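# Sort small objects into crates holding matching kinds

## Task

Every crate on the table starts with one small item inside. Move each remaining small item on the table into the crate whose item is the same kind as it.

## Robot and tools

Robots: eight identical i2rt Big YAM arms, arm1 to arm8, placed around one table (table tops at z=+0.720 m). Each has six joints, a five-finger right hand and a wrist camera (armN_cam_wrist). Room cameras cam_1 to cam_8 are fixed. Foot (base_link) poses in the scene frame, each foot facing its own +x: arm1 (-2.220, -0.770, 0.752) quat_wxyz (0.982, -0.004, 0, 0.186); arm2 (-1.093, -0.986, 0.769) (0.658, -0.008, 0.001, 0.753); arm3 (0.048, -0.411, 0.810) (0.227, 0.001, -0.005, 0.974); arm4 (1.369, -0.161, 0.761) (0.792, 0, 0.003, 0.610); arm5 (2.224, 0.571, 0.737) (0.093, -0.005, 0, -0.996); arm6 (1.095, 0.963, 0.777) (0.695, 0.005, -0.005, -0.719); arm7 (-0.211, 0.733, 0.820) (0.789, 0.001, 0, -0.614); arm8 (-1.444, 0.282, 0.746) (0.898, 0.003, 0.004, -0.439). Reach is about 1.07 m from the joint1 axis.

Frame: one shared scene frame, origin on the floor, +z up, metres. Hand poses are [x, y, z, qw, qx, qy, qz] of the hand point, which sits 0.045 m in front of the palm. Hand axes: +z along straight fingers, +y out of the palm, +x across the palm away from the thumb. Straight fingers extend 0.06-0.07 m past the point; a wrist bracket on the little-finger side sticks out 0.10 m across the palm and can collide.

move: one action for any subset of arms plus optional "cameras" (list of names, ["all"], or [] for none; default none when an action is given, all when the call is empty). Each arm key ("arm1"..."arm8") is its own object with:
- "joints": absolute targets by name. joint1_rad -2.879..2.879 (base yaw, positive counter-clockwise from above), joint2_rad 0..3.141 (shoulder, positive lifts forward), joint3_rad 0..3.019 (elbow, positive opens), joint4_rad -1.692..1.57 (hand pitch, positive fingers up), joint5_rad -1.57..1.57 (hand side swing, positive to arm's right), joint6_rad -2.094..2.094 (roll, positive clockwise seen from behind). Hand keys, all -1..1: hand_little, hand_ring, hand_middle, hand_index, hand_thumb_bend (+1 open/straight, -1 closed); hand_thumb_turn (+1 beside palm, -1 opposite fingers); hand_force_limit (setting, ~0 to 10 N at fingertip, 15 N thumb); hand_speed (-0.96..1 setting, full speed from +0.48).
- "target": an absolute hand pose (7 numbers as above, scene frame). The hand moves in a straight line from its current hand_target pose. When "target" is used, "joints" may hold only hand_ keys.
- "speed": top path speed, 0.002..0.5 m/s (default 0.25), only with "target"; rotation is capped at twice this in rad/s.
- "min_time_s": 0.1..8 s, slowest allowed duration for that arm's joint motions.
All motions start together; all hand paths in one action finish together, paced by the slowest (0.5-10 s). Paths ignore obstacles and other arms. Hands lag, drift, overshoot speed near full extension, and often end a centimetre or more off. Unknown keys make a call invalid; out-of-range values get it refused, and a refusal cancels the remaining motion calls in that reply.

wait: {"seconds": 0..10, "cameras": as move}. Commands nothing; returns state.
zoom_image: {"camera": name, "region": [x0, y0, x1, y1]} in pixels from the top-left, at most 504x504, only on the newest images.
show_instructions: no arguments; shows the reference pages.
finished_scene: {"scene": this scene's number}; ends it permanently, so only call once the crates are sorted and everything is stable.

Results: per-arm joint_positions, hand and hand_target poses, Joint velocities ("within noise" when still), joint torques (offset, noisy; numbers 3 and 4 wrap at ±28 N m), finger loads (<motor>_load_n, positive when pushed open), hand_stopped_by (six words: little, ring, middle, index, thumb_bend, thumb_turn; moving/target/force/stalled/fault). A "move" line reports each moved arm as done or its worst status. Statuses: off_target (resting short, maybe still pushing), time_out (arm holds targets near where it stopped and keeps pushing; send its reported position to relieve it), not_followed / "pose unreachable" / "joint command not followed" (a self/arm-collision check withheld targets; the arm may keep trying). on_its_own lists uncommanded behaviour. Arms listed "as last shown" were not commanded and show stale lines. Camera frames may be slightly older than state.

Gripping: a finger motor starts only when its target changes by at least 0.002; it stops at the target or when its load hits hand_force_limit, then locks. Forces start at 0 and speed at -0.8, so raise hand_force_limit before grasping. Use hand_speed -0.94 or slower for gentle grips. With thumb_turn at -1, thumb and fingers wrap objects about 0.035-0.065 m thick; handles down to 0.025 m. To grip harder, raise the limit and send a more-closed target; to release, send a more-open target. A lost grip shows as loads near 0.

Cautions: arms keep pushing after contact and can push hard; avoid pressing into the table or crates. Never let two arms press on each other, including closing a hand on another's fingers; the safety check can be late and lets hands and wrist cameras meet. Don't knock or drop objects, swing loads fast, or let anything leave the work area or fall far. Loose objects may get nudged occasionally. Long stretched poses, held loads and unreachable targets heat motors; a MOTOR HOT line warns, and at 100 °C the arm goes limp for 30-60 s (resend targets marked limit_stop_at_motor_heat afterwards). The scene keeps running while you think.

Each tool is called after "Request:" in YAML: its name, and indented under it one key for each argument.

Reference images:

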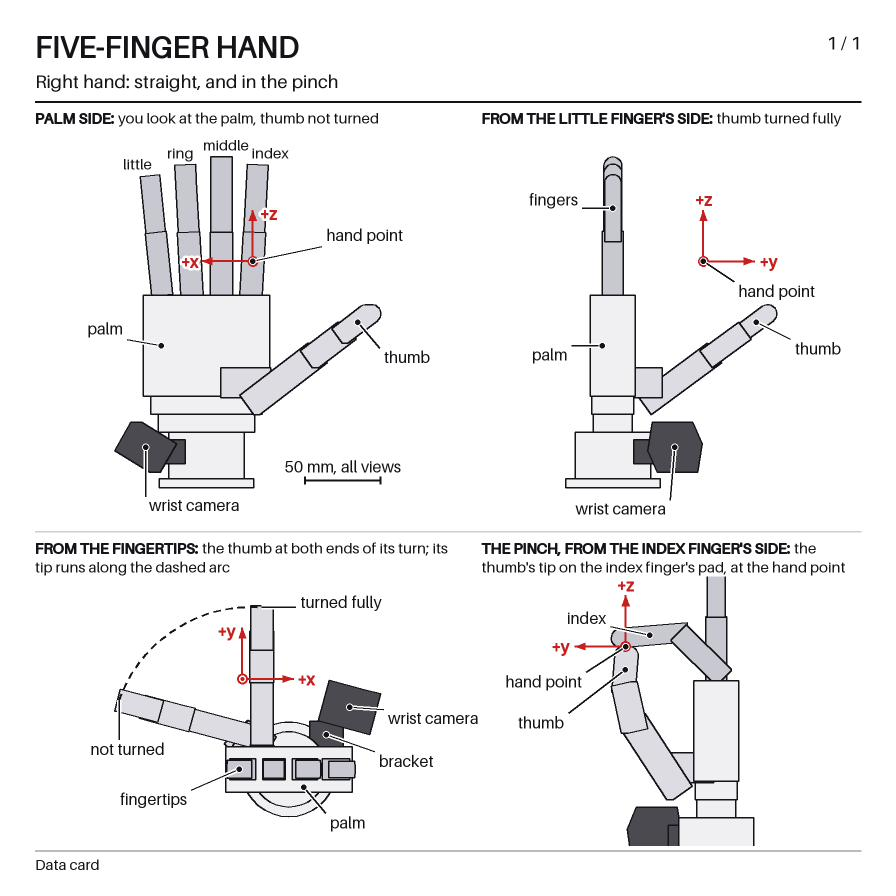

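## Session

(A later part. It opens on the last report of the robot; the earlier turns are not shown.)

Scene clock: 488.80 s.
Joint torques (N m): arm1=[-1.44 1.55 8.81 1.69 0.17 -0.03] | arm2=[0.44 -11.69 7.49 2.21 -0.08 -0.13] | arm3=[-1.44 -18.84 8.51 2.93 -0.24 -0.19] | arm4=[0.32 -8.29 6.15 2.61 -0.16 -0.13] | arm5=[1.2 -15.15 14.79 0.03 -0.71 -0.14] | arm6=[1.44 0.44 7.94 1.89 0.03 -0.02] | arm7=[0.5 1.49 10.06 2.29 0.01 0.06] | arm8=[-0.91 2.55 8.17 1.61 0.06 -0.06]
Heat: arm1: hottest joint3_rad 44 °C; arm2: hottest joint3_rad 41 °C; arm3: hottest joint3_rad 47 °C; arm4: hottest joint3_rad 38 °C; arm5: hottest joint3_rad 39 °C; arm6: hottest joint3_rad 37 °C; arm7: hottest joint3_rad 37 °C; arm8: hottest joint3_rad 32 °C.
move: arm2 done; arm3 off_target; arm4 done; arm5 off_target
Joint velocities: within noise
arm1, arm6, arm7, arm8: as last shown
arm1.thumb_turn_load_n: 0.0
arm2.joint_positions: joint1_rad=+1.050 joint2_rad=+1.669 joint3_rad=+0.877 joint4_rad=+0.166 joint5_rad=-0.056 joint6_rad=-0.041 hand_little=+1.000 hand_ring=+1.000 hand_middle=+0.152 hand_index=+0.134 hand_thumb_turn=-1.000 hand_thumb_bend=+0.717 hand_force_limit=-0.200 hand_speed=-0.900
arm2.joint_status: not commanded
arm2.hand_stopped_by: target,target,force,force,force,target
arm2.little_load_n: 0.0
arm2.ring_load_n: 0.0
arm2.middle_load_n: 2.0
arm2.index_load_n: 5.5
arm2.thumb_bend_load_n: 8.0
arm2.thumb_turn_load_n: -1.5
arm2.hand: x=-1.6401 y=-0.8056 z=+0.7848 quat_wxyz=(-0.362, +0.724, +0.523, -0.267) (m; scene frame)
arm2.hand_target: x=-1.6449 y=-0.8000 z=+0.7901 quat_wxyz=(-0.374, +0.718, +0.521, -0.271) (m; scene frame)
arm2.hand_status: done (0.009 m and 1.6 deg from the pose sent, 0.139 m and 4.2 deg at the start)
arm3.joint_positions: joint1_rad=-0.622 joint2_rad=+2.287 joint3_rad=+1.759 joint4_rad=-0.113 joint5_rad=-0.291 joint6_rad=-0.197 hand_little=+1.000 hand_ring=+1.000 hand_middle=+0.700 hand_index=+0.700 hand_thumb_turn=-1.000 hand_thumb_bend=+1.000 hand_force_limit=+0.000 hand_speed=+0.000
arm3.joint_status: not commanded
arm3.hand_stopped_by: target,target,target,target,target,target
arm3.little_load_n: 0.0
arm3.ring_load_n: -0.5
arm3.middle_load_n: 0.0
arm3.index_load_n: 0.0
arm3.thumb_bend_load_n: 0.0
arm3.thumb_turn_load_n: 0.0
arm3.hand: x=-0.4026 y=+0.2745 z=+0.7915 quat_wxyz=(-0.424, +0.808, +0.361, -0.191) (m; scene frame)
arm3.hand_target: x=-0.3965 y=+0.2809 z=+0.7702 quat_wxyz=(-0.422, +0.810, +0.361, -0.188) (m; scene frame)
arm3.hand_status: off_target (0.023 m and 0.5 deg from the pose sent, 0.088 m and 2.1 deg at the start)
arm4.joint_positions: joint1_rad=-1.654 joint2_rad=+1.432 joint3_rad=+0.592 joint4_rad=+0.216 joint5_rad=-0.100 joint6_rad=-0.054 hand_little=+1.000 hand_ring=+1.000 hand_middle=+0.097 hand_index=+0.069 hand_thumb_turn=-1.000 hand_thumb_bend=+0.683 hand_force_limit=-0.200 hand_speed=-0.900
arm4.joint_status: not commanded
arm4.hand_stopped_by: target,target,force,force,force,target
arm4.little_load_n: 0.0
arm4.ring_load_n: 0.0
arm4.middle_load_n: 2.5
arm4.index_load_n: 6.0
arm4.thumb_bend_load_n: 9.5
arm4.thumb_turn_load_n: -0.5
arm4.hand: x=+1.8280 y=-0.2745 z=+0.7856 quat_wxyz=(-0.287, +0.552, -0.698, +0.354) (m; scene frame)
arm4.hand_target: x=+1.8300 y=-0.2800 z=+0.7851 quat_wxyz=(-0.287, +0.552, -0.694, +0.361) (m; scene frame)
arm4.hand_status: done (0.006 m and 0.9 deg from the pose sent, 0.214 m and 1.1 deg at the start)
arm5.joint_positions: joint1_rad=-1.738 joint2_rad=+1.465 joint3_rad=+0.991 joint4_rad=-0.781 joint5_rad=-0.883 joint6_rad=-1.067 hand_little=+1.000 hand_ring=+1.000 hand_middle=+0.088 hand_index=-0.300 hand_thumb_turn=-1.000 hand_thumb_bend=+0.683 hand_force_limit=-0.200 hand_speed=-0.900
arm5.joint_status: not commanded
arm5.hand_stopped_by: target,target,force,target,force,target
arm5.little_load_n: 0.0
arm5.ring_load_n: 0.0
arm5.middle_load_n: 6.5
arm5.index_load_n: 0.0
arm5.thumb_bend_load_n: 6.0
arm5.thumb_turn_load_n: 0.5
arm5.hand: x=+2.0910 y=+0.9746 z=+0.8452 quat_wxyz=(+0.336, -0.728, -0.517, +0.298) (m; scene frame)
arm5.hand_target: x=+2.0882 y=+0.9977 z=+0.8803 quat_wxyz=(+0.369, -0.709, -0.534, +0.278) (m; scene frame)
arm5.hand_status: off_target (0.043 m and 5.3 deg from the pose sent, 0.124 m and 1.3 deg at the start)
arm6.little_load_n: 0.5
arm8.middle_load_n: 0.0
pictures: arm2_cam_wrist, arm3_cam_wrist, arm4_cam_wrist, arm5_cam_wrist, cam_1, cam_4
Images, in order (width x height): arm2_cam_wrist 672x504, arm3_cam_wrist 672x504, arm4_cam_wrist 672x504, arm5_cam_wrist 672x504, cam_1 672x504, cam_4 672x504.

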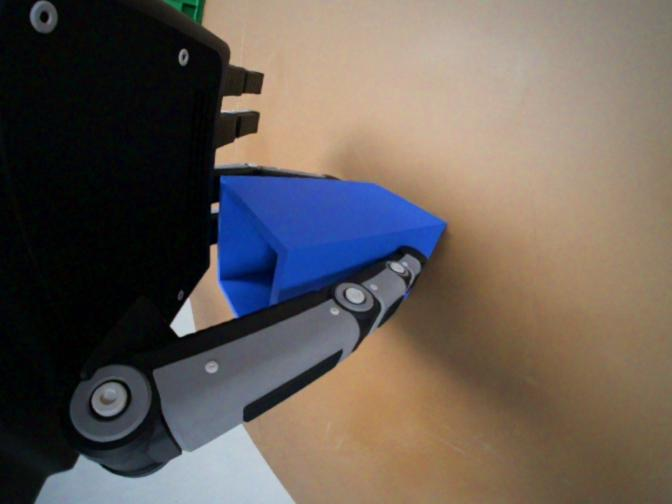

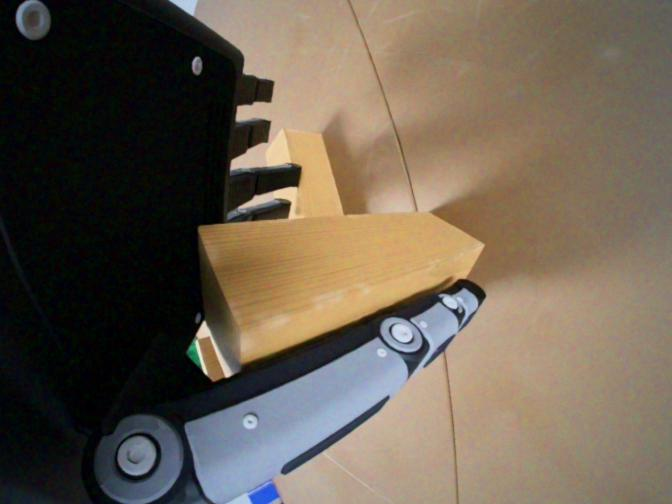

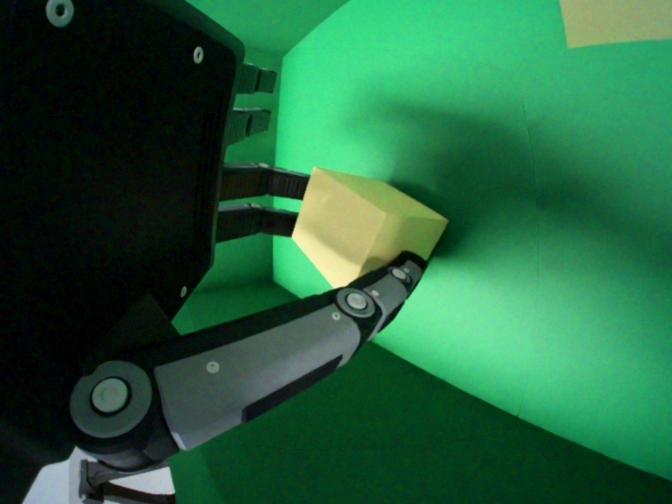

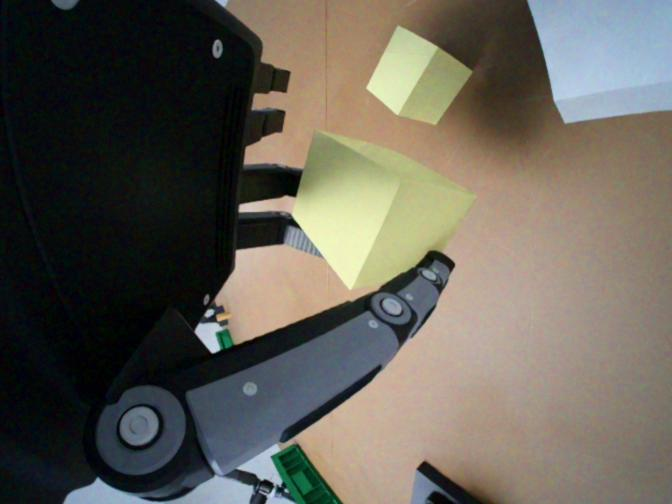

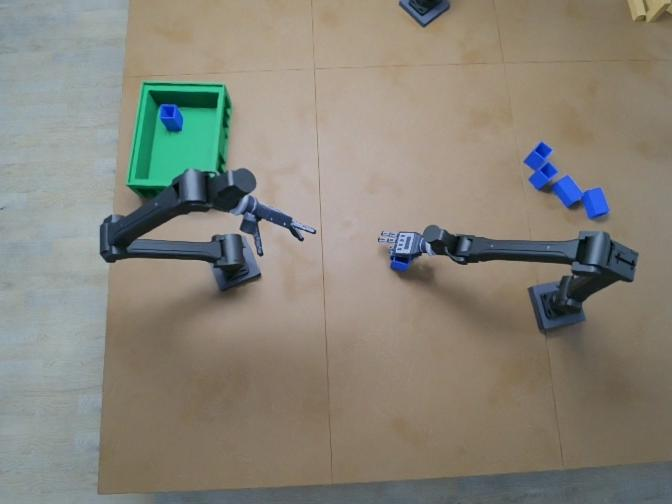

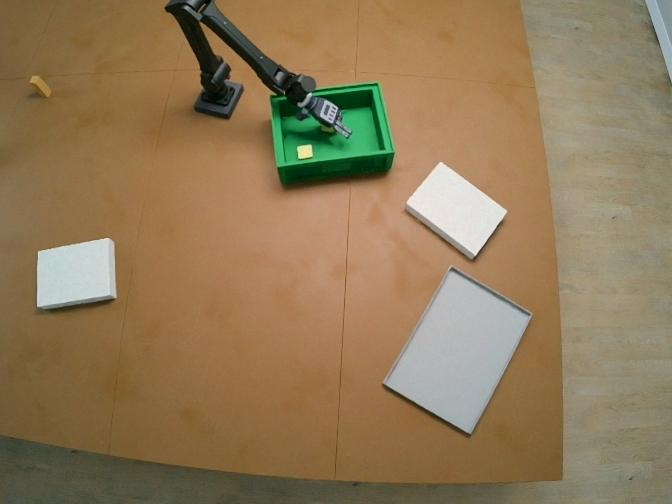

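Request:
move:
  arm2: {"joints": {"hand_speed": -0.6, "hand_index": 0.7, "hand_middle": 0.7, "hand_thumb_bend": 1.0}}
  arm3: {"joints": {"hand_speed": -0.9, "hand_force_limit": -0.2, "hand_index": -0.3, "hand_middle": -0.3, "hand_thumb_bend": 0.0}}
  arm4: {"target": [1.83, -0.28, 0.76, 0.2875, -0.5523, 0.6943, -0.3614], "speed": 0.1}
  arm5: {"joints": {"joint1_rad": 0.5, "joint2_rad": 0.63, "joint3_rad": 1.35, "joint4_rad": -1.40, "joint5_rad": 0, "joint6_rad": 0}, "min_time_s": 4}
  cameras: ["arm2_cam_wrist","arm3_cam_wrist","cam_1"]

Request:
move:
  arm4: {"joints": {"hand_speed": -0.6, "hand_index": 0.7, "hand_middle": 0.7, "hand_thumb_bend": 1.0}}
  arm2: {"target": [-1.635, -0.80, 0.98, 0.3736, -0.7177, -0.5215, 0.2714], "speed": 0.2}
  cameras: ["arm4_cam_wrist","arm5_cam_wrist","cam_1"]

Scene clock: 501.77 s.
Joint torques (N m): arm1=[-1.49 1.49 8.84 1.7 0.17 -0.03] | arm2=[0.38 -11.75 7.5 2.09 -0.07 -0.12] | arm3=[-1.38 -18.9 8.54 2.03 -0.09 -0.19] | arm4=[-0.03 -6.48 5.15 2.29 -0.03 -0.1] | arm5=[1.85 -0.03 14.97 1.26 0.14 0.02] | arm6=[1.49 0.38 7.92 1.87 0.03 -0.02] | arm7=[0.67 1.44 9.98 2.4 0.01 0.07] | arm8=[-0.91 2.55 8.17 1.61 0.06 -0.06]
Heat: arm1: hottest joint3_rad 44 °C; arm2: hottest joint3_rad 38 °C; arm3: hottest joint3_rad 47 °C; arm4: hottest joint3_rad 38 °C; arm5: hottest joint3_rad 39 °C; arm6: hottest joint3_rad 37 °C; arm7: hottest joint3_rad 37 °C; arm8: hottest joint3_rad 32 °C.
move: arm2 done; arm3 off_target; arm4 off_target; arm5 done
Joint velocities: within noise
arm1, arm6, arm7, arm8: as last shown
arm2.joint_positions: joint1_rad=+1.050 joint2_rad=+1.669 joint3_rad=+0.877 joint4_rad=+0.169 joint5_rad=-0.056 joint6_rad=-0.041 hand_little=+1.000 hand_ring=+1.000 hand_middle=+0.700 hand_index=+0.700 hand_thumb_turn=-1.000 hand_thumb_bend=+1.000 hand_force_limit=-0.200 hand_speed=-0.600
arm2.joint_status: all done
arm2.hand_stopped_by: target,target,target,target,target,target
arm2.little_load_n: 0.0
arm2.ring_load_n: 0.0
arm2.middle_load_n: 0.0
arm2.index_load_n: 0.0
arm2.thumb_bend_load_n: 0.0
arm2.thumb_turn_load_n: 0.0
arm2.hand: x=-1.6407 y=-0.8054 z=+0.7853 quat_wxyz=(-0.363, +0.723, +0.523, -0.267) (m; scene frame)
arm2.hand_target: x=-1.6449 y=-0.8000 z=+0.7901 quat_wxyz=(-0.374, +0.718, +0.521, -0.271) (m; scene frame)
arm2.hand_status: not commanded
arm3.joint_positions: joint1_rad=-0.623 joint2_rad=+2.286 joint3_rad=+1.759 joint4_rad=-0.093 joint5_rad=-0.294 joint6_rad=-0.197 hand_little=+1.000 hand_ring=+1.000 hand_middle=-0.127 hand_index=-0.174 hand_thumb_turn=-1.000 hand_thumb_bend=+0.760 hand_force_limit=-0.200 hand_speed=-0.900
arm3.joint_status: hand_middle off_target (ended at -0.127, target -0.300); hand_index off_target (ended at -0.174, target -0.300); hand_thumb_bend off_target (ended at +0.760, target +0.000); the others done
arm3.hand_stopped_by: target,target,force,force,force,target
arm3.little_load_n: 0.0
arm3.ring_load_n: 0.0
arm3.middle_load_n: 3.0
arm3.index_load_n: 5.5
arm3.thumb_bend_load_n: 8.0
arm3.thumb_turn_load_n: -0.5
arm3.hand: x=-0.4042 y=+0.2781 z=+0.7956 quat_wxyz=(-0.433, +0.803, +0.361, -0.193) (m; scene frame)
arm3.hand_target: x=-0.3964 y=+0.2811 z=+0.7705 quat_wxyz=(-0.422, +0.810, +0.361, -0.188) (m; scene frame)
arm3.hand_status: not commanded
arm4.joint_positions: joint1_rad=-1.654 joint2_rad=+1.477 joint3_rad=+0.580 joint4_rad=+0.317 joint5_rad=-0.102 joint6_rad=-0.054 hand_little=+1.000 hand_ring=+1.000 hand_middle=+0.097 hand_index=+0.069 hand_thumb_turn=-1.000 hand_thumb_bend=+0.683 hand_force_limit=-0.200 hand_speed=-0.900
arm4.joint_status: not commanded
arm4.hand_stopped_by: target,target,force,force,force,target
arm4.little_load_n: 0.0
arm4.ring_load_n: 0.0
arm4.middle_load_n: 2.5
arm4.index_load_n: 6.5
arm4.thumb_bend_load_n: 8.5
arm4.thumb_turn_load_n: -0.5
arm4.hand: x=+1.8369 y=-0.2773 z=+0.7785 quat_wxyz=(-0.298, +0.547, -0.689, +0.370) (m; scene frame)
arm4.hand_target: x=+1.8292 y=-0.2796 z=+0.7606 quat_wxyz=(-0.287, +0.552, -0.694, +0.361) (m; scene frame)
arm4.hand_status: off_target (0.020 m and 1.8 deg from the pose sent, 0.026 m and 0.9 deg at the start)
arm5.joint_positions: joint1_rad=+0.485 joint2_rad=+0.636 joint3_rad=+1.288 joint4_rad=-1.397 joint5_rad=-0.003 joint6_rad=-0.010 hand_little=+1.000 hand_ring=+1.000 hand_middle=+0.088 hand_index=-0.300 hand_thumb_turn=-1.000 hand_thumb_bend=+0.683 hand_force_limit=-0.200 hand_speed=-0.900
arm5.joint_status: all done
arm5.hand_stopped_by: target,target,force,target,force,target
arm5.little_load_n: 0.0
arm5.ring_load_n: 0.0
arm5.middle_load_n: 6.5
arm5.index_load_n: 0.0
arm5.thumb_bend_load_n: 5.5
arm5.thumb_turn_load_n: 0.5
arm5.hand: x=+2.0766 y=+0.4122 z=+1.1545 quat_wxyz=(+0.179, -0.392, -0.826, +0.363) (m; scene frame)
arm5.hand_target: x=+2.0820 y=+0.4123 z=+1.1839 quat_wxyz=(+0.188, -0.384, -0.815, +0.392) (m; scene frame)
arm5.hand_status: not commanded
arm6.little_load_n: 0.0
arm8.thumb_turn_load_n: -0.5
pictures: arm2_cam_wrist, arm3_cam_wrist, cam_1
Images, in order (width x height): arm2_cam_wrist 672x504, arm3_cam_wrist 672x504, cam_1 672x504.

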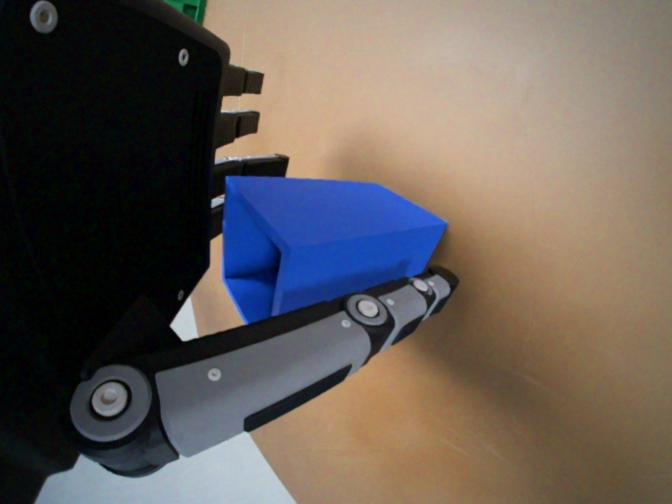

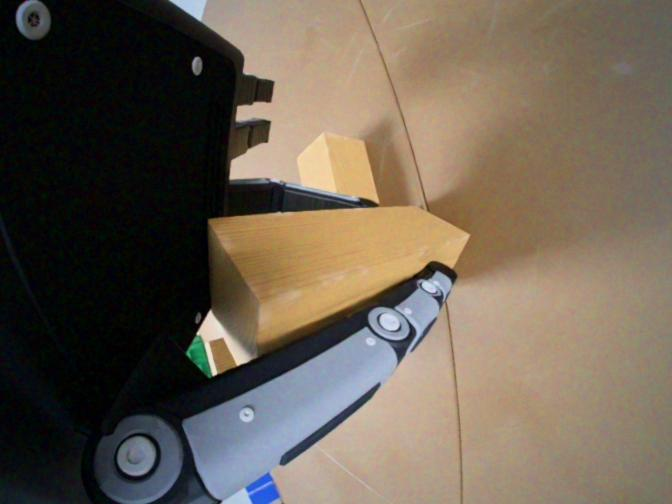

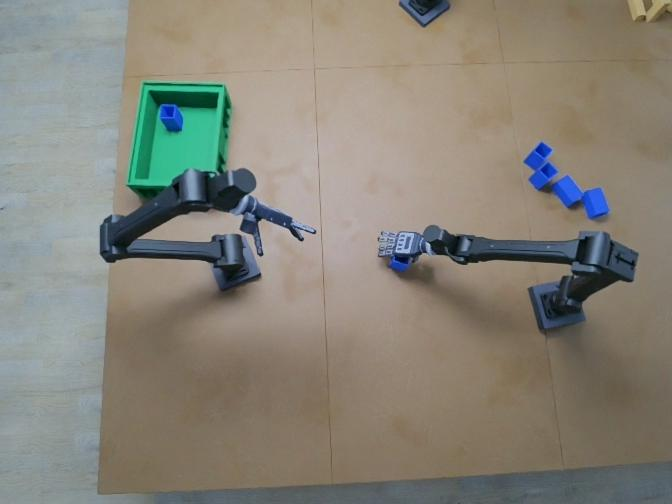

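Scene clock: 503.53 s.
Joint torques (N m): arm1=[-1.38 1.67 8.87 1.73 0.16 -0.02] | arm2=[0.15 -10.75 14.31 0.96 -0.09 -0.14] | arm3=[-1.38 -18.84 8.54 2.03 -0.08 -0.19] | arm4=[0.32 -8.29 5.45 2.29 -0.07 -0.16] | arm5=[1.9 -0.03 14.86 1.31 0.14 0.04] | arm6=[1.44 0.56 7.9 1.88 0.02 -0.03] | arm7=[0.73 1.44 10.03 2.48 0.01 0.03] | arm8=[-0.91 2.61 8.16 1.61 0.06 -0.06]
Heat: arm1: hottest joint3_rad 44 °C; arm2: hottest joint3_rad 38 °C; arm3: hottest joint3_rad 47 °C; arm4: hottest joint3_rad 37 °C; arm5: hottest joint3_rad 39 °C; arm6: hottest joint3_rad 37 °C; arm7: hottest joint3_rad 37 °C; arm8: hottest joint3_rad 32 °C.
move: arm2 off_target; arm4 done
Joint velocities: within noise
arm1, arm3, arm5, arm6, arm7, arm8: as last shown
arm1.thumb_turn_load_n: 0.5
arm2.joint_positions: joint1_rad=+1.048 joint2_rad=+1.379 joint3_rad=+1.060 joint4_rad=-0.338 joint5_rad=-0.060 joint6_rad=-0.042 hand_little=+1.000 hand_ring=+1.000 hand_middle=+0.700 hand_index=+0.700 hand_thumb_turn=-1.000 hand_thumb_bend=+1.000 hand_force_limit=-0.200 hand_speed=-0.600
arm2.joint_status: not commanded
arm2.hand_stopped_by: target,target,target,target,target,target
arm2.little_load_n: 0.0
arm2.ring_load_n: 0.0
arm2.middle_load_n: 0.0
arm2.index_load_n: 0.0
arm2.thumb_bend_load_n: 0.0
arm2.thumb_turn_load_n: 0.0
arm2.hand: x=-1.6208 y=-0.8116 z=+0.9464 quat_wxyz=(-0.350, +0.730, +0.527, -0.260) (m; scene frame)
arm2.hand_target: x=-1.6334 y=-0.8007 z=+0.9800 quat_wxyz=(-0.374, +0.718, +0.521, -0.271) (m; scene frame)
arm2.hand_status: off_target (0.038 m and 3.4 deg from the pose sent, 0.195 m and 1.4 deg at the start)
arm3.index_load_n: 5.0
arm4.joint_positions: joint1_rad=-1.654 joint2_rad=+1.499 joint3_rad=+0.573 joint4_rad=+0.317 joint5_rad=-0.102 joint6_rad=-0.054 hand_little=+1.000 hand_ring=+1.000 hand_middle=+0.700 hand_index=+0.700 hand_thumb_turn=-1.000 hand_thumb_bend=+1.000 hand_force_limit=-0.200 hand_speed=-0.600
arm4.joint_status: all done
arm4.hand_stopped_by: target,target,target,target,target,target
arm4.little_load_n: -0.5
arm4.ring_load_n: 0.0
arm4.middle_load_n: 0.0
arm4.index_load_n: 0.0
arm4.thumb_bend_load_n: 0.0
arm4.thumb_turn_load_n: 0.0
arm4.hand: x=+1.8311 y=-0.2755 z=+0.7655 quat_wxyz=(-0.291, +0.551, -0.695, +0.359) (m; scene frame)
arm4.hand_target: x=+1.8294 y=-0.2797 z=+0.7607 quat_wxyz=(-0.287, +0.552, -0.694, +0.361) (m; scene frame)
arm4.hand_status: not commanded
arm5.joint_positions: joint1_rad=+0.485 joint2_rad=+0.636 joint3_rad=+1.288 joint4_rad=-1.397 joint5_rad=-0.003 joint6_rad=-0.009 hand_little=+1.000 hand_ring=+1.000 hand_middle=+0.088 hand_index=-0.300 hand_thumb_turn=-1.000 hand_thumb_bend=+0.683 hand_force_limit=-0.200 hand_speed=-0.900
arm5.thumb_bend_load_n: 6.0
arm5.hand: x=+2.0766 y=+0.4122 z=+1.1545 quat_wxyz=(+0.178, -0.392, -0.826, +0.363) (m; scene frame)
arm8.thumb_turn_load_n: 0.0
pictures: arm4_cam_wrist, arm5_cam_wrist, cam_1
Images, in order (width x height): arm4_cam_wrist 672x504, arm5_cam_wrist 672x504, cam_1 672x504.

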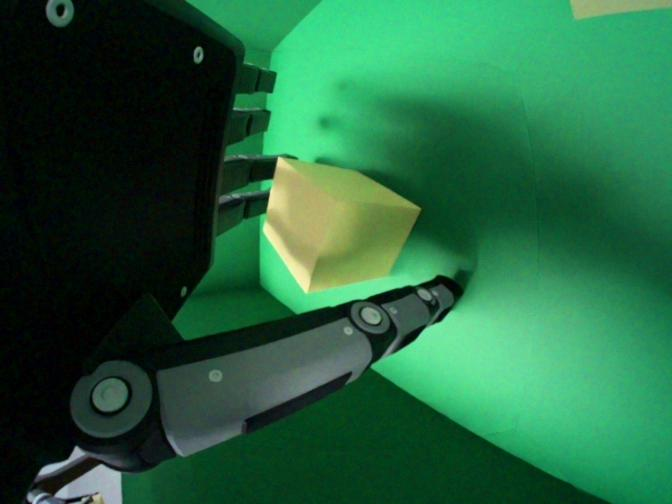

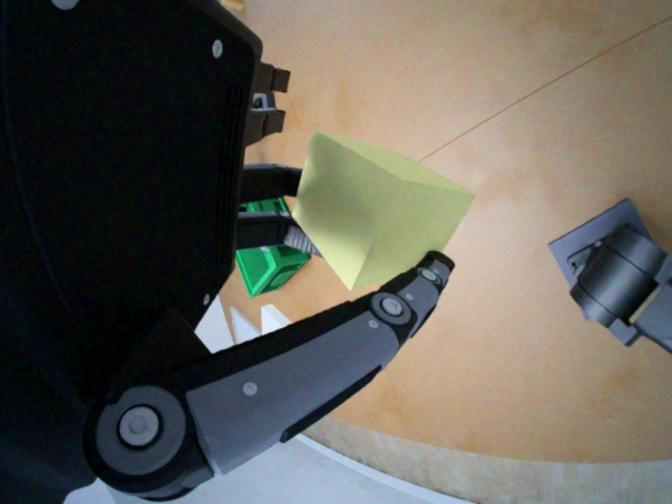

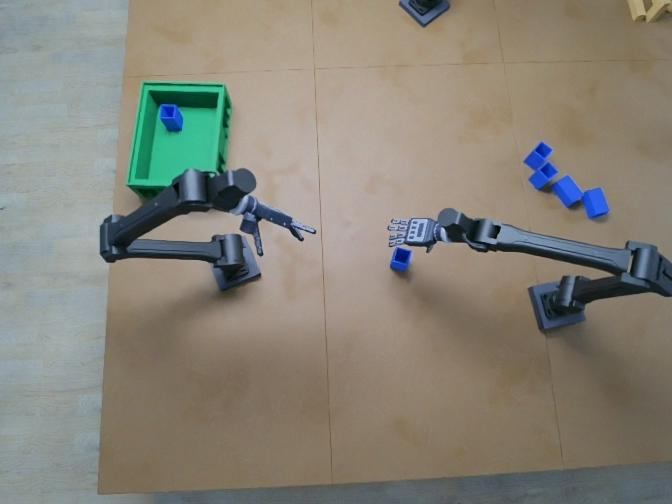

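Request:
move:
  arm1: {"joints": {"joint1_rad": -0.43, "joint5_rad": 0, "joint6_rad": 0, "hand_index": 0.7, "hand_middle": 0.7}, "min_time_s": 2}
  arm2: {"target": [-1.086, -0.49, 0.92, 0.4266, -0.8196, -0.3395, 0.1767], "speed": 0.3}
  arm3: {"target": [-0.39, 0.25, 0.96, 0.4218, -0.8105, -0.3608, 0.1878], "speed": 0.15}
  arm4: {"target": [1.80, -0.27, 1.02, 0.2875, -0.5523, 0.6943, -0.3614], "speed": 0.25}
  arm5: {"target": [2.05, 0.2, 1.12, -0.0802, 0.1541, 0.8737, -0.4547], "speed": 0.25}
  cameras: ["arm1_cam_wrist","arm2_cam_wrist","arm3_cam_wrist","arm5_cam_wrist","cam_1"]

Request:
zoom_image:
  camera: "cam_1"
  region: [350, 200, 460, 310]

Scene clock: 524.13 s.
Joint torques (N m): arm1=[-1.38 1.61 8.85 1.73 -0.12 0.08] | arm2=[0.91 -9.23 13.41 0.51 -0.62 -0.14] | arm3=[-0.44 -21.13 11.81 1.52 -0.08 -0.1] | arm4=[0.21 -6.36 11.89 1.26 -0.13 -0.16] | arm5=[1.85 -6.48 12.07 2.37 -0.16 -0.12] | arm6=[1.32 0.44 7.94 1.85 0.04 -0.03] | arm7=[0.56 1.38 10.03 2.37 0.02 0.05] | arm8=[-0.91 2.61 8.17 1.62 0.06 -0.06]
Heat: arm1: hottest joint3_rad 44 °C; arm2: hottest joint3_rad 39 °C; arm3: hottest joint3_rad 47 °C; arm4: hottest joint3_rad 37 °C; arm5: hottest joint3_rad 40 °C; arm6: hottest joint3_rad 37 °C; arm7: hottest joint3_rad 37 °C; arm8: hottest joint3_rad 32 °C.
move: arm1 done; arm2 off_target; arm3 off_target; arm4 off_target; arm5 off_target
Joint velocities: within noise
arm1.joint_positions: joint1_rad=-0.419 joint2_rad=+0.624 joint3_rad=+1.339 joint4_rad=-1.461 joint5_rad=+0.003 joint6_rad=-0.008 hand_little=+1.000 hand_ring=+1.000 hand_middle=+0.700 hand_index=+0.700 hand_thumb_turn=-1.000 hand_thumb_bend=+1.000 hand_force_limit=+0.000 hand_speed=+0.000
arm1.joint_status: all done
arm1.hand_stopped_by: target,target,target,target,target,target
arm1.little_load_n: 0.0
arm1.ring_load_n: 0.0
arm1.middle_load_n: 0.0
arm1.index_load_n: 0.0
arm1.thumb_bend_load_n: 0.0
arm1.thumb_turn_load_n: 0.0
arm1.hand: x=-2.0208 y=-0.7460 z=+1.1827 quat_wxyz=(-0.273, +0.637, -0.658, +0.295) (m; scene frame)
arm1.hand_target: x=-2.0209 y=-0.7470 z=+1.1911 quat_wxyz=(-0.280, +0.628, -0.661, +0.301) (m; scene frame)
arm1.hand_status: not commanded
arm2.joint_positions: joint1_rad=-0.412 joint2_rad=+1.440 joint3_rad=+1.019 joint4_rad=-0.562 joint5_rad=-0.801 joint6_rad=-0.773 hand_little=+1.000 hand_ring=+1.000 hand_middle=+0.700 hand_index=+0.700 hand_thumb_turn=-1.000 hand_thumb_bend=+1.000 hand_force_limit=-0.200 hand_speed=-0.600
arm2.joint_status: not commanded
arm2.hand_stopped_by: target,target,target,target,target,target
arm2.little_load_n: 0.0
arm2.ring_load_n: 0.0
arm2.middle_load_n: 0.0
arm2.index_load_n: 0.0
arm2.thumb_bend_load_n: 0.0
arm2.thumb_turn_load_n: 0.0
arm2.hand: x=-1.0893 y=-0.5093 z=+0.9008 quat_wxyz=(-0.412, +0.830, +0.327, -0.187) (m; scene frame)
arm2.hand_target: x=-1.0861 y=-0.4911 z=+0.9203 quat_wxyz=(-0.427, +0.819, +0.339, -0.176) (m; scene frame)
arm2.hand_status: off_target (0.027 m and 2.8 deg from the pose sent, 0.625 m and 27.2 deg at the start)
arm3.joint_positions: joint1_rad=-0.623 joint2_rad=+2.053 joint3_rad=+1.759 joint4_rad=-0.402 joint5_rad=-0.286 joint6_rad=-0.197 hand_little=+1.000 hand_ring=+1.000 hand_middle=-0.127 hand_index=-0.174 hand_thumb_turn=-1.000 hand_thumb_bend=+0.760 hand_force_limit=-0.200 hand_speed=-0.900
arm3.joint_status: not commanded
arm3.hand_stopped_by: target,target,force,force,force,target
arm3.little_load_n: 0.0
arm3.ring_load_n: -0.5
arm3.middle_load_n: 3.0
arm3.index_load_n: 4.5
arm3.thumb_bend_load_n: 8.5
arm3.thumb_turn_load_n: -0.5
arm3.hand: x=-0.3825 y=+0.2391 z=+0.9267 quat_wxyz=(-0.400, +0.822, +0.361, -0.187) (m; scene frame)
arm3.hand_target: x=-0.3892 y=+0.2488 z=+0.9601 quat_wxyz=(-0.422, +0.810, +0.361, -0.188) (m; scene frame)
arm3.hand_status: off_target (0.036 m and 2.8 deg from the pose sent, 0.168 m and 1.6 deg at the start)
arm4.joint_positions: joint1_rad=-1.660 joint2_rad=+1.016 joint3_rad=+0.895 joint4_rad=-0.536 joint5_rad=-0.105 joint6_rad=-0.057 hand_little=+1.000 hand_ring=+1.000 hand_middle=+0.700 hand_index=+0.700 hand_thumb_turn=-1.000 hand_thumb_bend=+1.000 hand_force_limit=-0.200 hand_speed=-0.600
arm4.joint_status: not commanded
arm4.hand_stopped_by: target,target,target,target,target,target
arm4.little_load_n: 0.0
arm4.ring_load_n: 0.0
arm4.middle_load_n: 0.0
arm4.index_load_n: 0.0
arm4.thumb_bend_load_n: 0.0
arm4.thumb_turn_load_n: 0.0
arm4.hand: x=+1.7915 y=-0.2624 z=+0.9913 quat_wxyz=(-0.279, +0.556, -0.705, +0.342) (m; scene frame)
arm4.hand_target: x=+1.7991 y=-0.2695 z=+1.0199 quat_wxyz=(-0.287, +0.552, -0.694, +0.362) (m; scene frame)
arm4.hand_status: off_target (0.031 m and 2.8 deg from the pose sent, 0.256 m and 0.5 deg at the start)
arm5.joint_positions: joint1_rad=+0.775 joint2_rad=+0.974 joint3_rad=+1.238 joint4_rad=-0.924 joint5_rad=-0.201 joint6_rad=-0.127 hand_little=+1.000 hand_ring=+1.000 hand_middle=+0.088 hand_index=-0.300 hand_thumb_turn=-1.000 hand_thumb_bend=+0.683 hand_force_limit=-0.200 hand_speed=-0.900
arm5.joint_status: not commanded
arm5.hand_stopped_by: target,target,force,target,force,target
arm5.little_load_n: 0.0
arm5.ring_load_n: -0.5
arm5.middle_load_n: 6.5
arm5.index_load_n: 0.0
arm5.thumb_bend_load_n: 6.0
arm5.thumb_turn_load_n: 0.0
arm5.hand: x=+2.0483 y=+0.2084 z=+1.1115 quat_wxyz=(+0.078, -0.168, -0.878, +0.442) (m; scene frame)
arm5.hand_target: x=+2.0501 y=+0.2003 z=+1.1200 quat_wxyz=(+0.080, -0.154, -0.874, +0.455) (m; scene frame)
arm5.hand_status: off_target (0.012 m and 2.2 deg from the pose sent, 0.217 m and 31.8 deg at the start)
arm6, arm7, arm8: as last shown
pictures: arm1_cam_wrist, arm2_cam_wrist, arm3_cam_wrist, arm5_cam_wrist, cam_1
Images, in order (width x height): arm1_cam_wrist 672x504, arm2_cam_wrist 672x504, arm3_cam_wrist 672x504, arm5_cam_wrist 672x504, cam_1 672x504.

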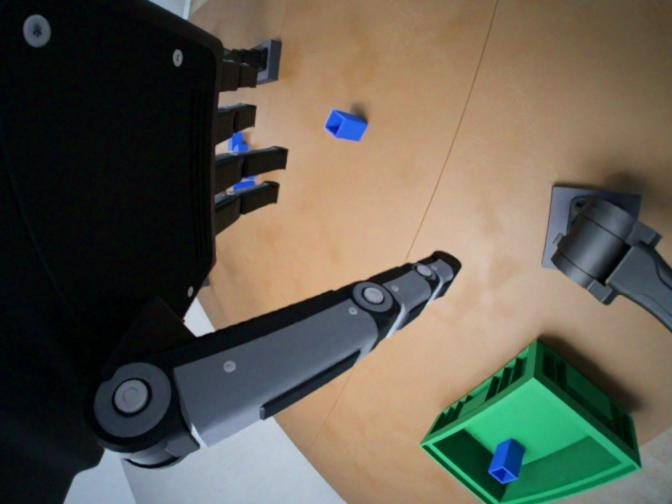

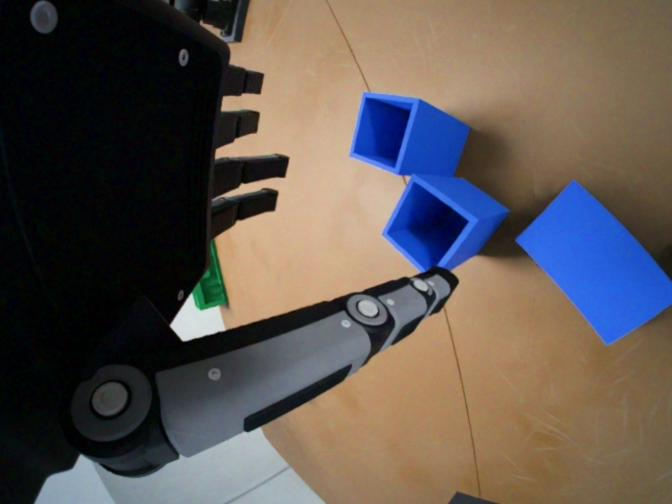

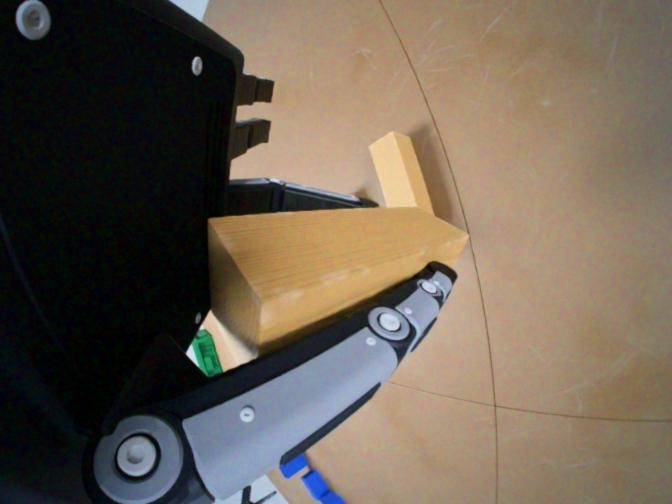

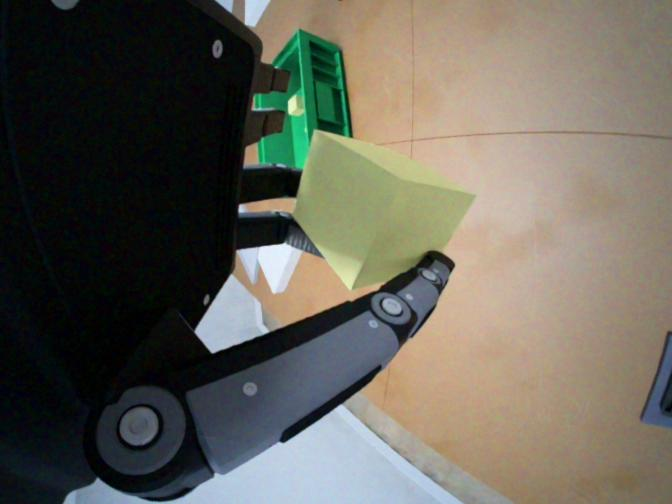

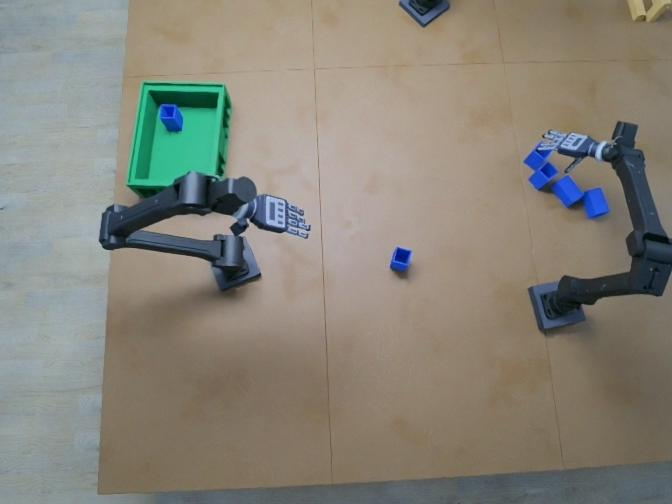

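Scaled by 4.582.

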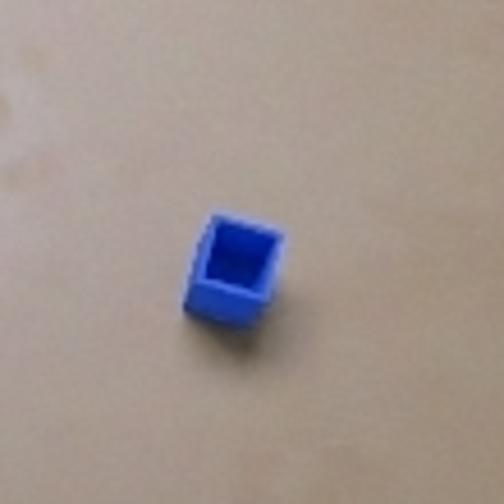

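Request:
move:
  arm1: {"target": [-1.60, -0.795, 0.92, 0.2714, -0.5215, 0.7177, -0.3736], "speed": 0.25}
  arm2: {"target": [-1.095, -0.501, 0.79, 0.4325, -0.831, -0.3107, 0.1617], "speed": 0.12}
  arm3: {"joints": {"joint1_rad": 1.78, "joint2_rad": 0.63, "joint3_rad": 1.35, "joint4_rad": -1.40, "joint5_rad": 0, "joint6_rad": 0}, "min_time_s": 4}
  arm4: {"joints": {"joint1_rad": -2.6, "joint2_rad": 0.63, "joint3_rad": 1.35, "joint4_rad": -1.40, "joint5_rad": 0, "joint6_rad": 0}, "min_time_s": 2}
  arm5: {"target": [2.0, 0.03, 1.08, -0.0802, 0.1541, 0.8737, -0.4547], "speed": 0.1}
  cameras: ["arm1_cam_wrist","arm2_cam_wrist","arm3_cam_wrist","arm5_cam_wrist","cam_1"]

Scene clock: 546.70 s.
Joint torques (N m): arm1=[0.03 -11.93 13.27 2.09 0.28 0.1] | arm2=[0.38 -5.77 5.34 0.88 0.92 -0.01] | arm3=[0.21 -0.15 6.22 1.58 0.12 0.01] | arm4=[-0.15 1.03 9.43 1.22 0.16 0.14] | arm5=[1.85 -12.92 18.39 2.26 0.09 0.03] | arm6=[1.49 0.38 7.9 1.89 0.03 -0.02] | arm7=[0.5 1.26 10.11 2.36 0.01 0.04] | arm8=[-0.91 2.61 8.17 1.61 0.06 -0.06]
Heat: arm1: hottest joint3_rad 44 °C; arm2: hottest joint3_rad 42 °C; arm3: hottest joint3_rad 50 °C; arm4: hottest joint3_rad 41 °C; arm5: hottest joint3_rad 41 °C; arm6: hottest joint3_rad 37 °C; arm7: hottest joint3_rad 37 °C; arm8: hottest joint3_rad 32 °C.
move: arm1 off_target; arm2 off_target; arm3 done; arm4 done; arm5 off_target
Joint velocities: within noise
arm1.joint_positions: joint1_rad=-0.419 joint2_rad=+1.514 joint3_rad=+1.102 joint4_rad=-0.271 joint5_rad=+0.218 joint6_rad=+0.161 hand_little=+1.000 hand_ring=+1.000 hand_middle=+0.700 hand_index=+0.700 hand_thumb_turn=-1.000 hand_thumb_bend=+1.000 hand_force_limit=+0.000 hand_speed=+0.000
arm1.joint_status: not commanded
arm1.hand_stopped_by: target,target,target,target,target,target
arm1.little_load_n: 0.0
arm1.ring_load_n: 0.0
arm1.middle_load_n: 0.0
arm1.index_load_n: -0.5
arm1.thumb_bend_load_n: 0.0
arm1.thumb_turn_load_n: 0.0
arm1.hand: x=-1.6258 y=-0.7986 z=+0.8984 quat_wxyz=(-0.252, +0.531, -0.724, +0.361) (m; scene frame)
arm1.hand_target: x=-1.6020 y=-0.7947 z=+0.9204 quat_wxyz=(-0.272, +0.522, -0.718, +0.373) (m; scene frame)
arm1.hand_status: off_target (0.034 m and 3.0 deg from the pose sent, 0.498 m and 17.4 deg at the start)
arm2.joint_positions: joint1_rad=-0.381 joint2_rad=+1.540 joint3_rad=+0.851 joint4_rad=-0.107 joint5_rad=-0.777 joint6_rad=-0.683 hand_little=+1.000 hand_ring=+1.000 hand_middle=+0.701 hand_index=+0.700 hand_thumb_turn=-1.000 hand_thumb_bend=+1.000 hand_force_limit=-0.200 hand_speed=-0.600
arm2.joint_status: not commanded
arm2.hand_stopped_by: target,target,target,target,target,target
arm2.little_load_n: 0.0
arm2.ring_load_n: -0.5
arm2.middle_load_n: 6.0
arm2.index_load_n: 0.0
arm2.thumb_bend_load_n: 0.0
arm2.thumb_turn_load_n: 0.0
arm2.hand: x=-1.0982 y=-0.4882 z=+0.8266 quat_wxyz=(-0.463, +0.809, +0.327, -0.155) (m; scene frame)
arm2.hand_target: x=-1.0956 y=-0.5030 z=+0.7921 quat_wxyz=(-0.432, +0.831, +0.311, -0.162) (m; scene frame)
arm2.hand_status: off_target (0.039 m and 4.8 deg from the pose sent, 0.111 m and 4.2 deg at the start)
arm3.joint_positions: joint1_rad=+1.772 joint2_rad=+0.632 joint3_rad=+1.361 joint4_rad=-1.388 joint5_rad=-0.002 joint6_rad=-0.010 hand_little=+1.000 hand_ring=+1.000 hand_middle=-0.127 hand_index=-0.174 hand_thumb_turn=-1.000 hand_thumb_bend=+0.760 hand_force_limit=-0.200 hand_speed=-0.900
arm3.joint_status: all done
arm3.hand_stopped_by: target,target,force,force,force,target
arm3.little_load_n: 0.5
arm3.ring_load_n: 0.0
arm3.middle_load_n: 3.0
arm3.index_load_n: 4.5
arm3.thumb_bend_load_n: 8.5
arm3.thumb_turn_load_n: -0.5
arm3.hand: x=+0.0217 y=-0.6329 z=+1.2592 quat_wxyz=(-0.057, +0.109, +0.893, -0.432) (m; scene frame)
arm3.hand_target: x=+0.0242 y=-0.6307 z=+1.2528 quat_wxyz=(-0.053, +0.111, +0.898, -0.423) (m; scene frame)
arm3.hand_status: not commanded
arm4.joint_positions: joint1_rad=-2.592 joint2_rad=+0.629 joint3_rad=+1.312 joint4_rad=-1.390 joint5_rad=-0.003 joint6_rad=-0.013 hand_little=+1.000 hand_ring=+1.000 hand_middle=+0.700 hand_index=+0.700 hand_thumb_turn=-1.000 hand_thumb_bend=+1.000 hand_force_limit=-0.200 hand_speed=-0.600
arm4.joint_status: all done
arm4.hand_stopped_by: target,target,target,target,target,target
arm4.little_load_n: 0.0
arm4.ring_load_n: 0.0
arm4.middle_load_n: 0.0
arm4.index_load_n: 0.0
arm4.thumb_bend_load_n: 0.0
arm4.thumb_turn_load_n: 0.0
arm4.hand: x=+1.4623 y=-0.3582 z=+1.1908 quat_wxyz=(-0.057, +0.140, -0.897, +0.416) (m; scene frame)
arm4.hand_target: x=+1.4603 y=-0.3563 z=+1.2064 quat_wxyz=(-0.059, +0.129, -0.893, +0.428) (m; scene frame)
arm4.hand_status: not commanded
arm5.joint_positions: joint1_rad=+0.890 joint2_rad=+1.382 joint3_rad=+1.387 joint4_rad=-0.714 joint5_rad=-0.114 joint6_rad=-0.076 hand_little=+1.000 hand_ring=+1.000 hand_middle=+0.088 hand_index=-0.300 hand_thumb_turn=-1.000 hand_thumb_bend=+0.683 hand_force_limit=-0.200 hand_speed=-0.900
arm5.joint_status: not commanded
arm5.hand_stopped_by: target,target,force,target,force,target
arm5.little_load_n: 0.0
arm5.ring_load_n: -0.5
arm5.middle_load_n: 6.5
arm5.index_load_n: 0.0
arm5.thumb_bend_load_n: 6.0
arm5.thumb_turn_load_n: 0.5
arm5.hand: x=+2.0036 y=+0.0562 z=+1.0378 quat_wxyz=(+0.072, -0.163, -0.892, +0.416) (m; scene frame)
arm5.hand_target: x=+2.0018 y=+0.0336 z=+1.0802 quat_wxyz=(+0.080, -0.154, -0.873, +0.455) (m; scene frame)
arm5.hand_status: off_target (0.050 m and 5.1 deg from the pose sent, 0.187 m and 2.2 deg at the start)
arm6.joint_positions: joint1_rad=+0.350 joint2_rad=+0.619 joint3_rad=+1.333 joint4_rad=-1.406 joint5_rad=+0.005 joint6_rad=-1.272 hand_little=+1.000 hand_ring=+1.000 hand_middle=+1.000 hand_index=+1.000 hand_thumb_turn=+1.000 hand_thumb_bend=+1.000 hand_force_limit=+0.000 hand_speed=-0.800
arm6.joint_status: not commanded
arm6.hand_stopped_by: target,target,target,target,target,target
arm6.little_load_n: 0.0
arm6.ring_load_n: 0.0
arm6.middle_load_n: 0.0
arm6.index_load_n: 0.0
arm6.thumb_bend_load_n: 0.0
arm6.thumb_turn_load_n: 0.0
arm6.hand: x=+1.1089 y=+0.7398 z=+1.2254 quat_wxyz=(+0.193, +0.642, -0.637, +0.381) (m; scene frame)
arm6.hand_target: x=+1.1088 y=+0.7394 z=+1.2374 quat_wxyz=(+0.199, +0.637, -0.633, +0.392) (m; scene frame)
arm6.hand_status: not commanded
arm7.joint_positions: joint1_rad=+0.106 joint2_rad=+0.515 joint3_rad=+1.327 joint4_rad=-1.182 joint5_rad=-0.016 joint6_rad=-1.198 hand_little=+1.000 hand_ring=+1.000 hand_middle=+1.000 hand_index=+1.000 hand_thumb_turn=+1.000 hand_thumb_bend=+1.000 hand_force_limit=+0.000 hand_speed=-0.800
arm7.joint_status: not commanded
arm7.hand_stopped_by: target,target,target,target,target,target
arm7.little_load_n: 0.0
arm7.ring_load_n: -0.5
arm7.middle_load_n: 0.0
arm7.index_load_n: 0.0
arm7.thumb_bend_load_n: 0.0
arm7.thumb_turn_load_n: 0.0
arm7.hand: x=-0.1748 y=+0.5106 z=+1.3282 quat_wxyz=(+0.225, +0.581, -0.586, +0.518) (m; scene frame)
arm7.hand_target: x=-0.1756 y=+0.5128 z=+1.3377 quat_wxyz=(+0.228, +0.577, -0.582, +0.526) (m; scene frame)
arm7.hand_status: not commanded
arm8.joint_positions: joint1_rad=+0.095 joint2_rad=+0.636 joint3_rad=+1.388 joint4_rad=-1.482 joint5_rad=+0.025 joint6_rad=-1.263 hand_little=+1.000 hand_ring=+1.000 hand_middle=+1.000 hand_index=+1.000 hand_thumb_turn=+1.000 hand_thumb_bend=+1.000 hand_force_limit=+0.000 hand_speed=-0.800
arm8.joint_status: not commanded
arm8.hand_stopped_by: target,target,target,target,target,target
arm8.little_load_n: 0.0
arm8.ring_load_n: 0.0
arm8.middle_load_n: 0.0
arm8.index_load_n: 0.0
arm8.thumb_bend_load_n: 0.0
arm8.thumb_turn_load_n: 0.0
arm8.hand: x=-1.3403 y=+0.0932 z=+1.2013 quat_wxyz=(+0.111, +0.772, -0.491, +0.388) (m; scene frame)
arm8.hand_target: x=-1.3407 y=+0.0936 z=+1.2087 quat_wxyz=(+0.113, +0.769, -0.489, +0.396) (m; scene frame)
arm8.hand_status: not commanded
pictures: arm1_cam_wrist, arm2_cam_wrist, arm3_cam_wrist, arm5_cam_wrist, cam_1
Images, in order (width x height): arm1_cam_wrist 672x504, arm2_cam_wrist 672x504, arm3_cam_wrist 672x504, arm5_cam_wrist 672x504, cam_1 672x504.

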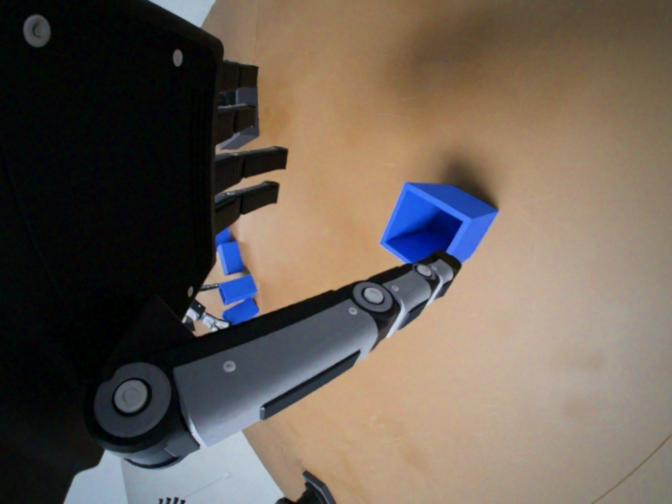

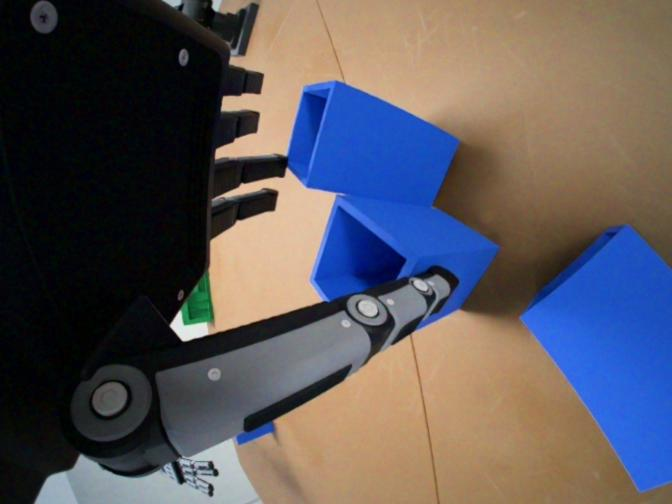

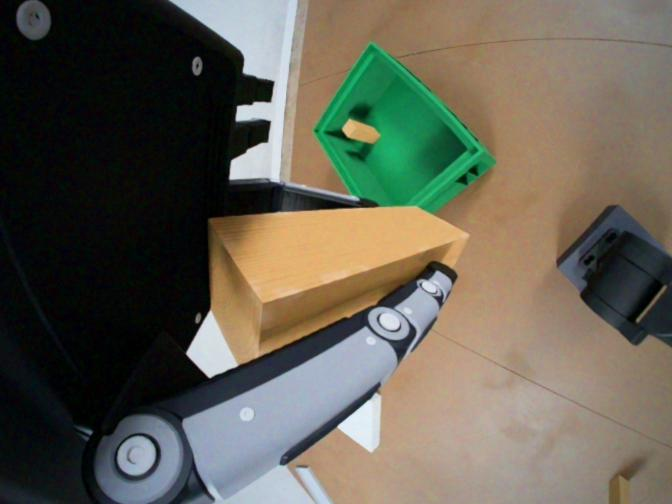

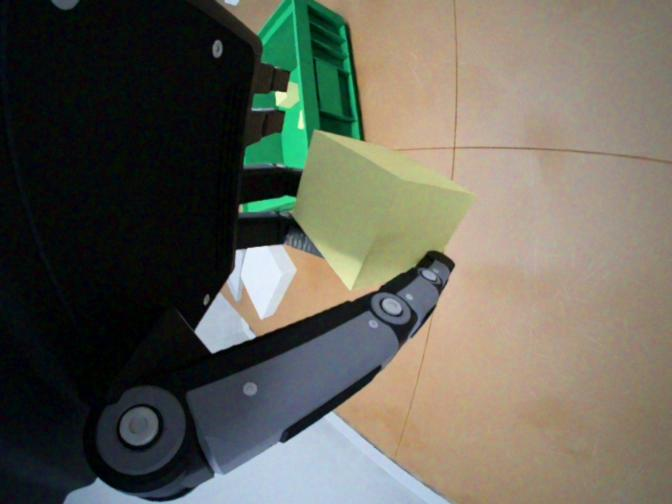

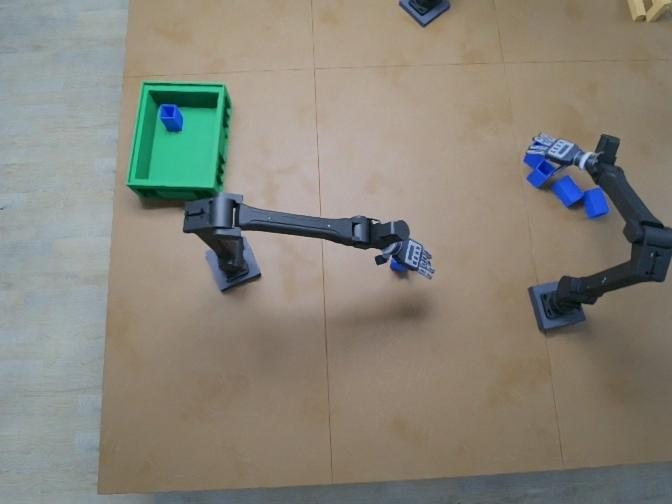

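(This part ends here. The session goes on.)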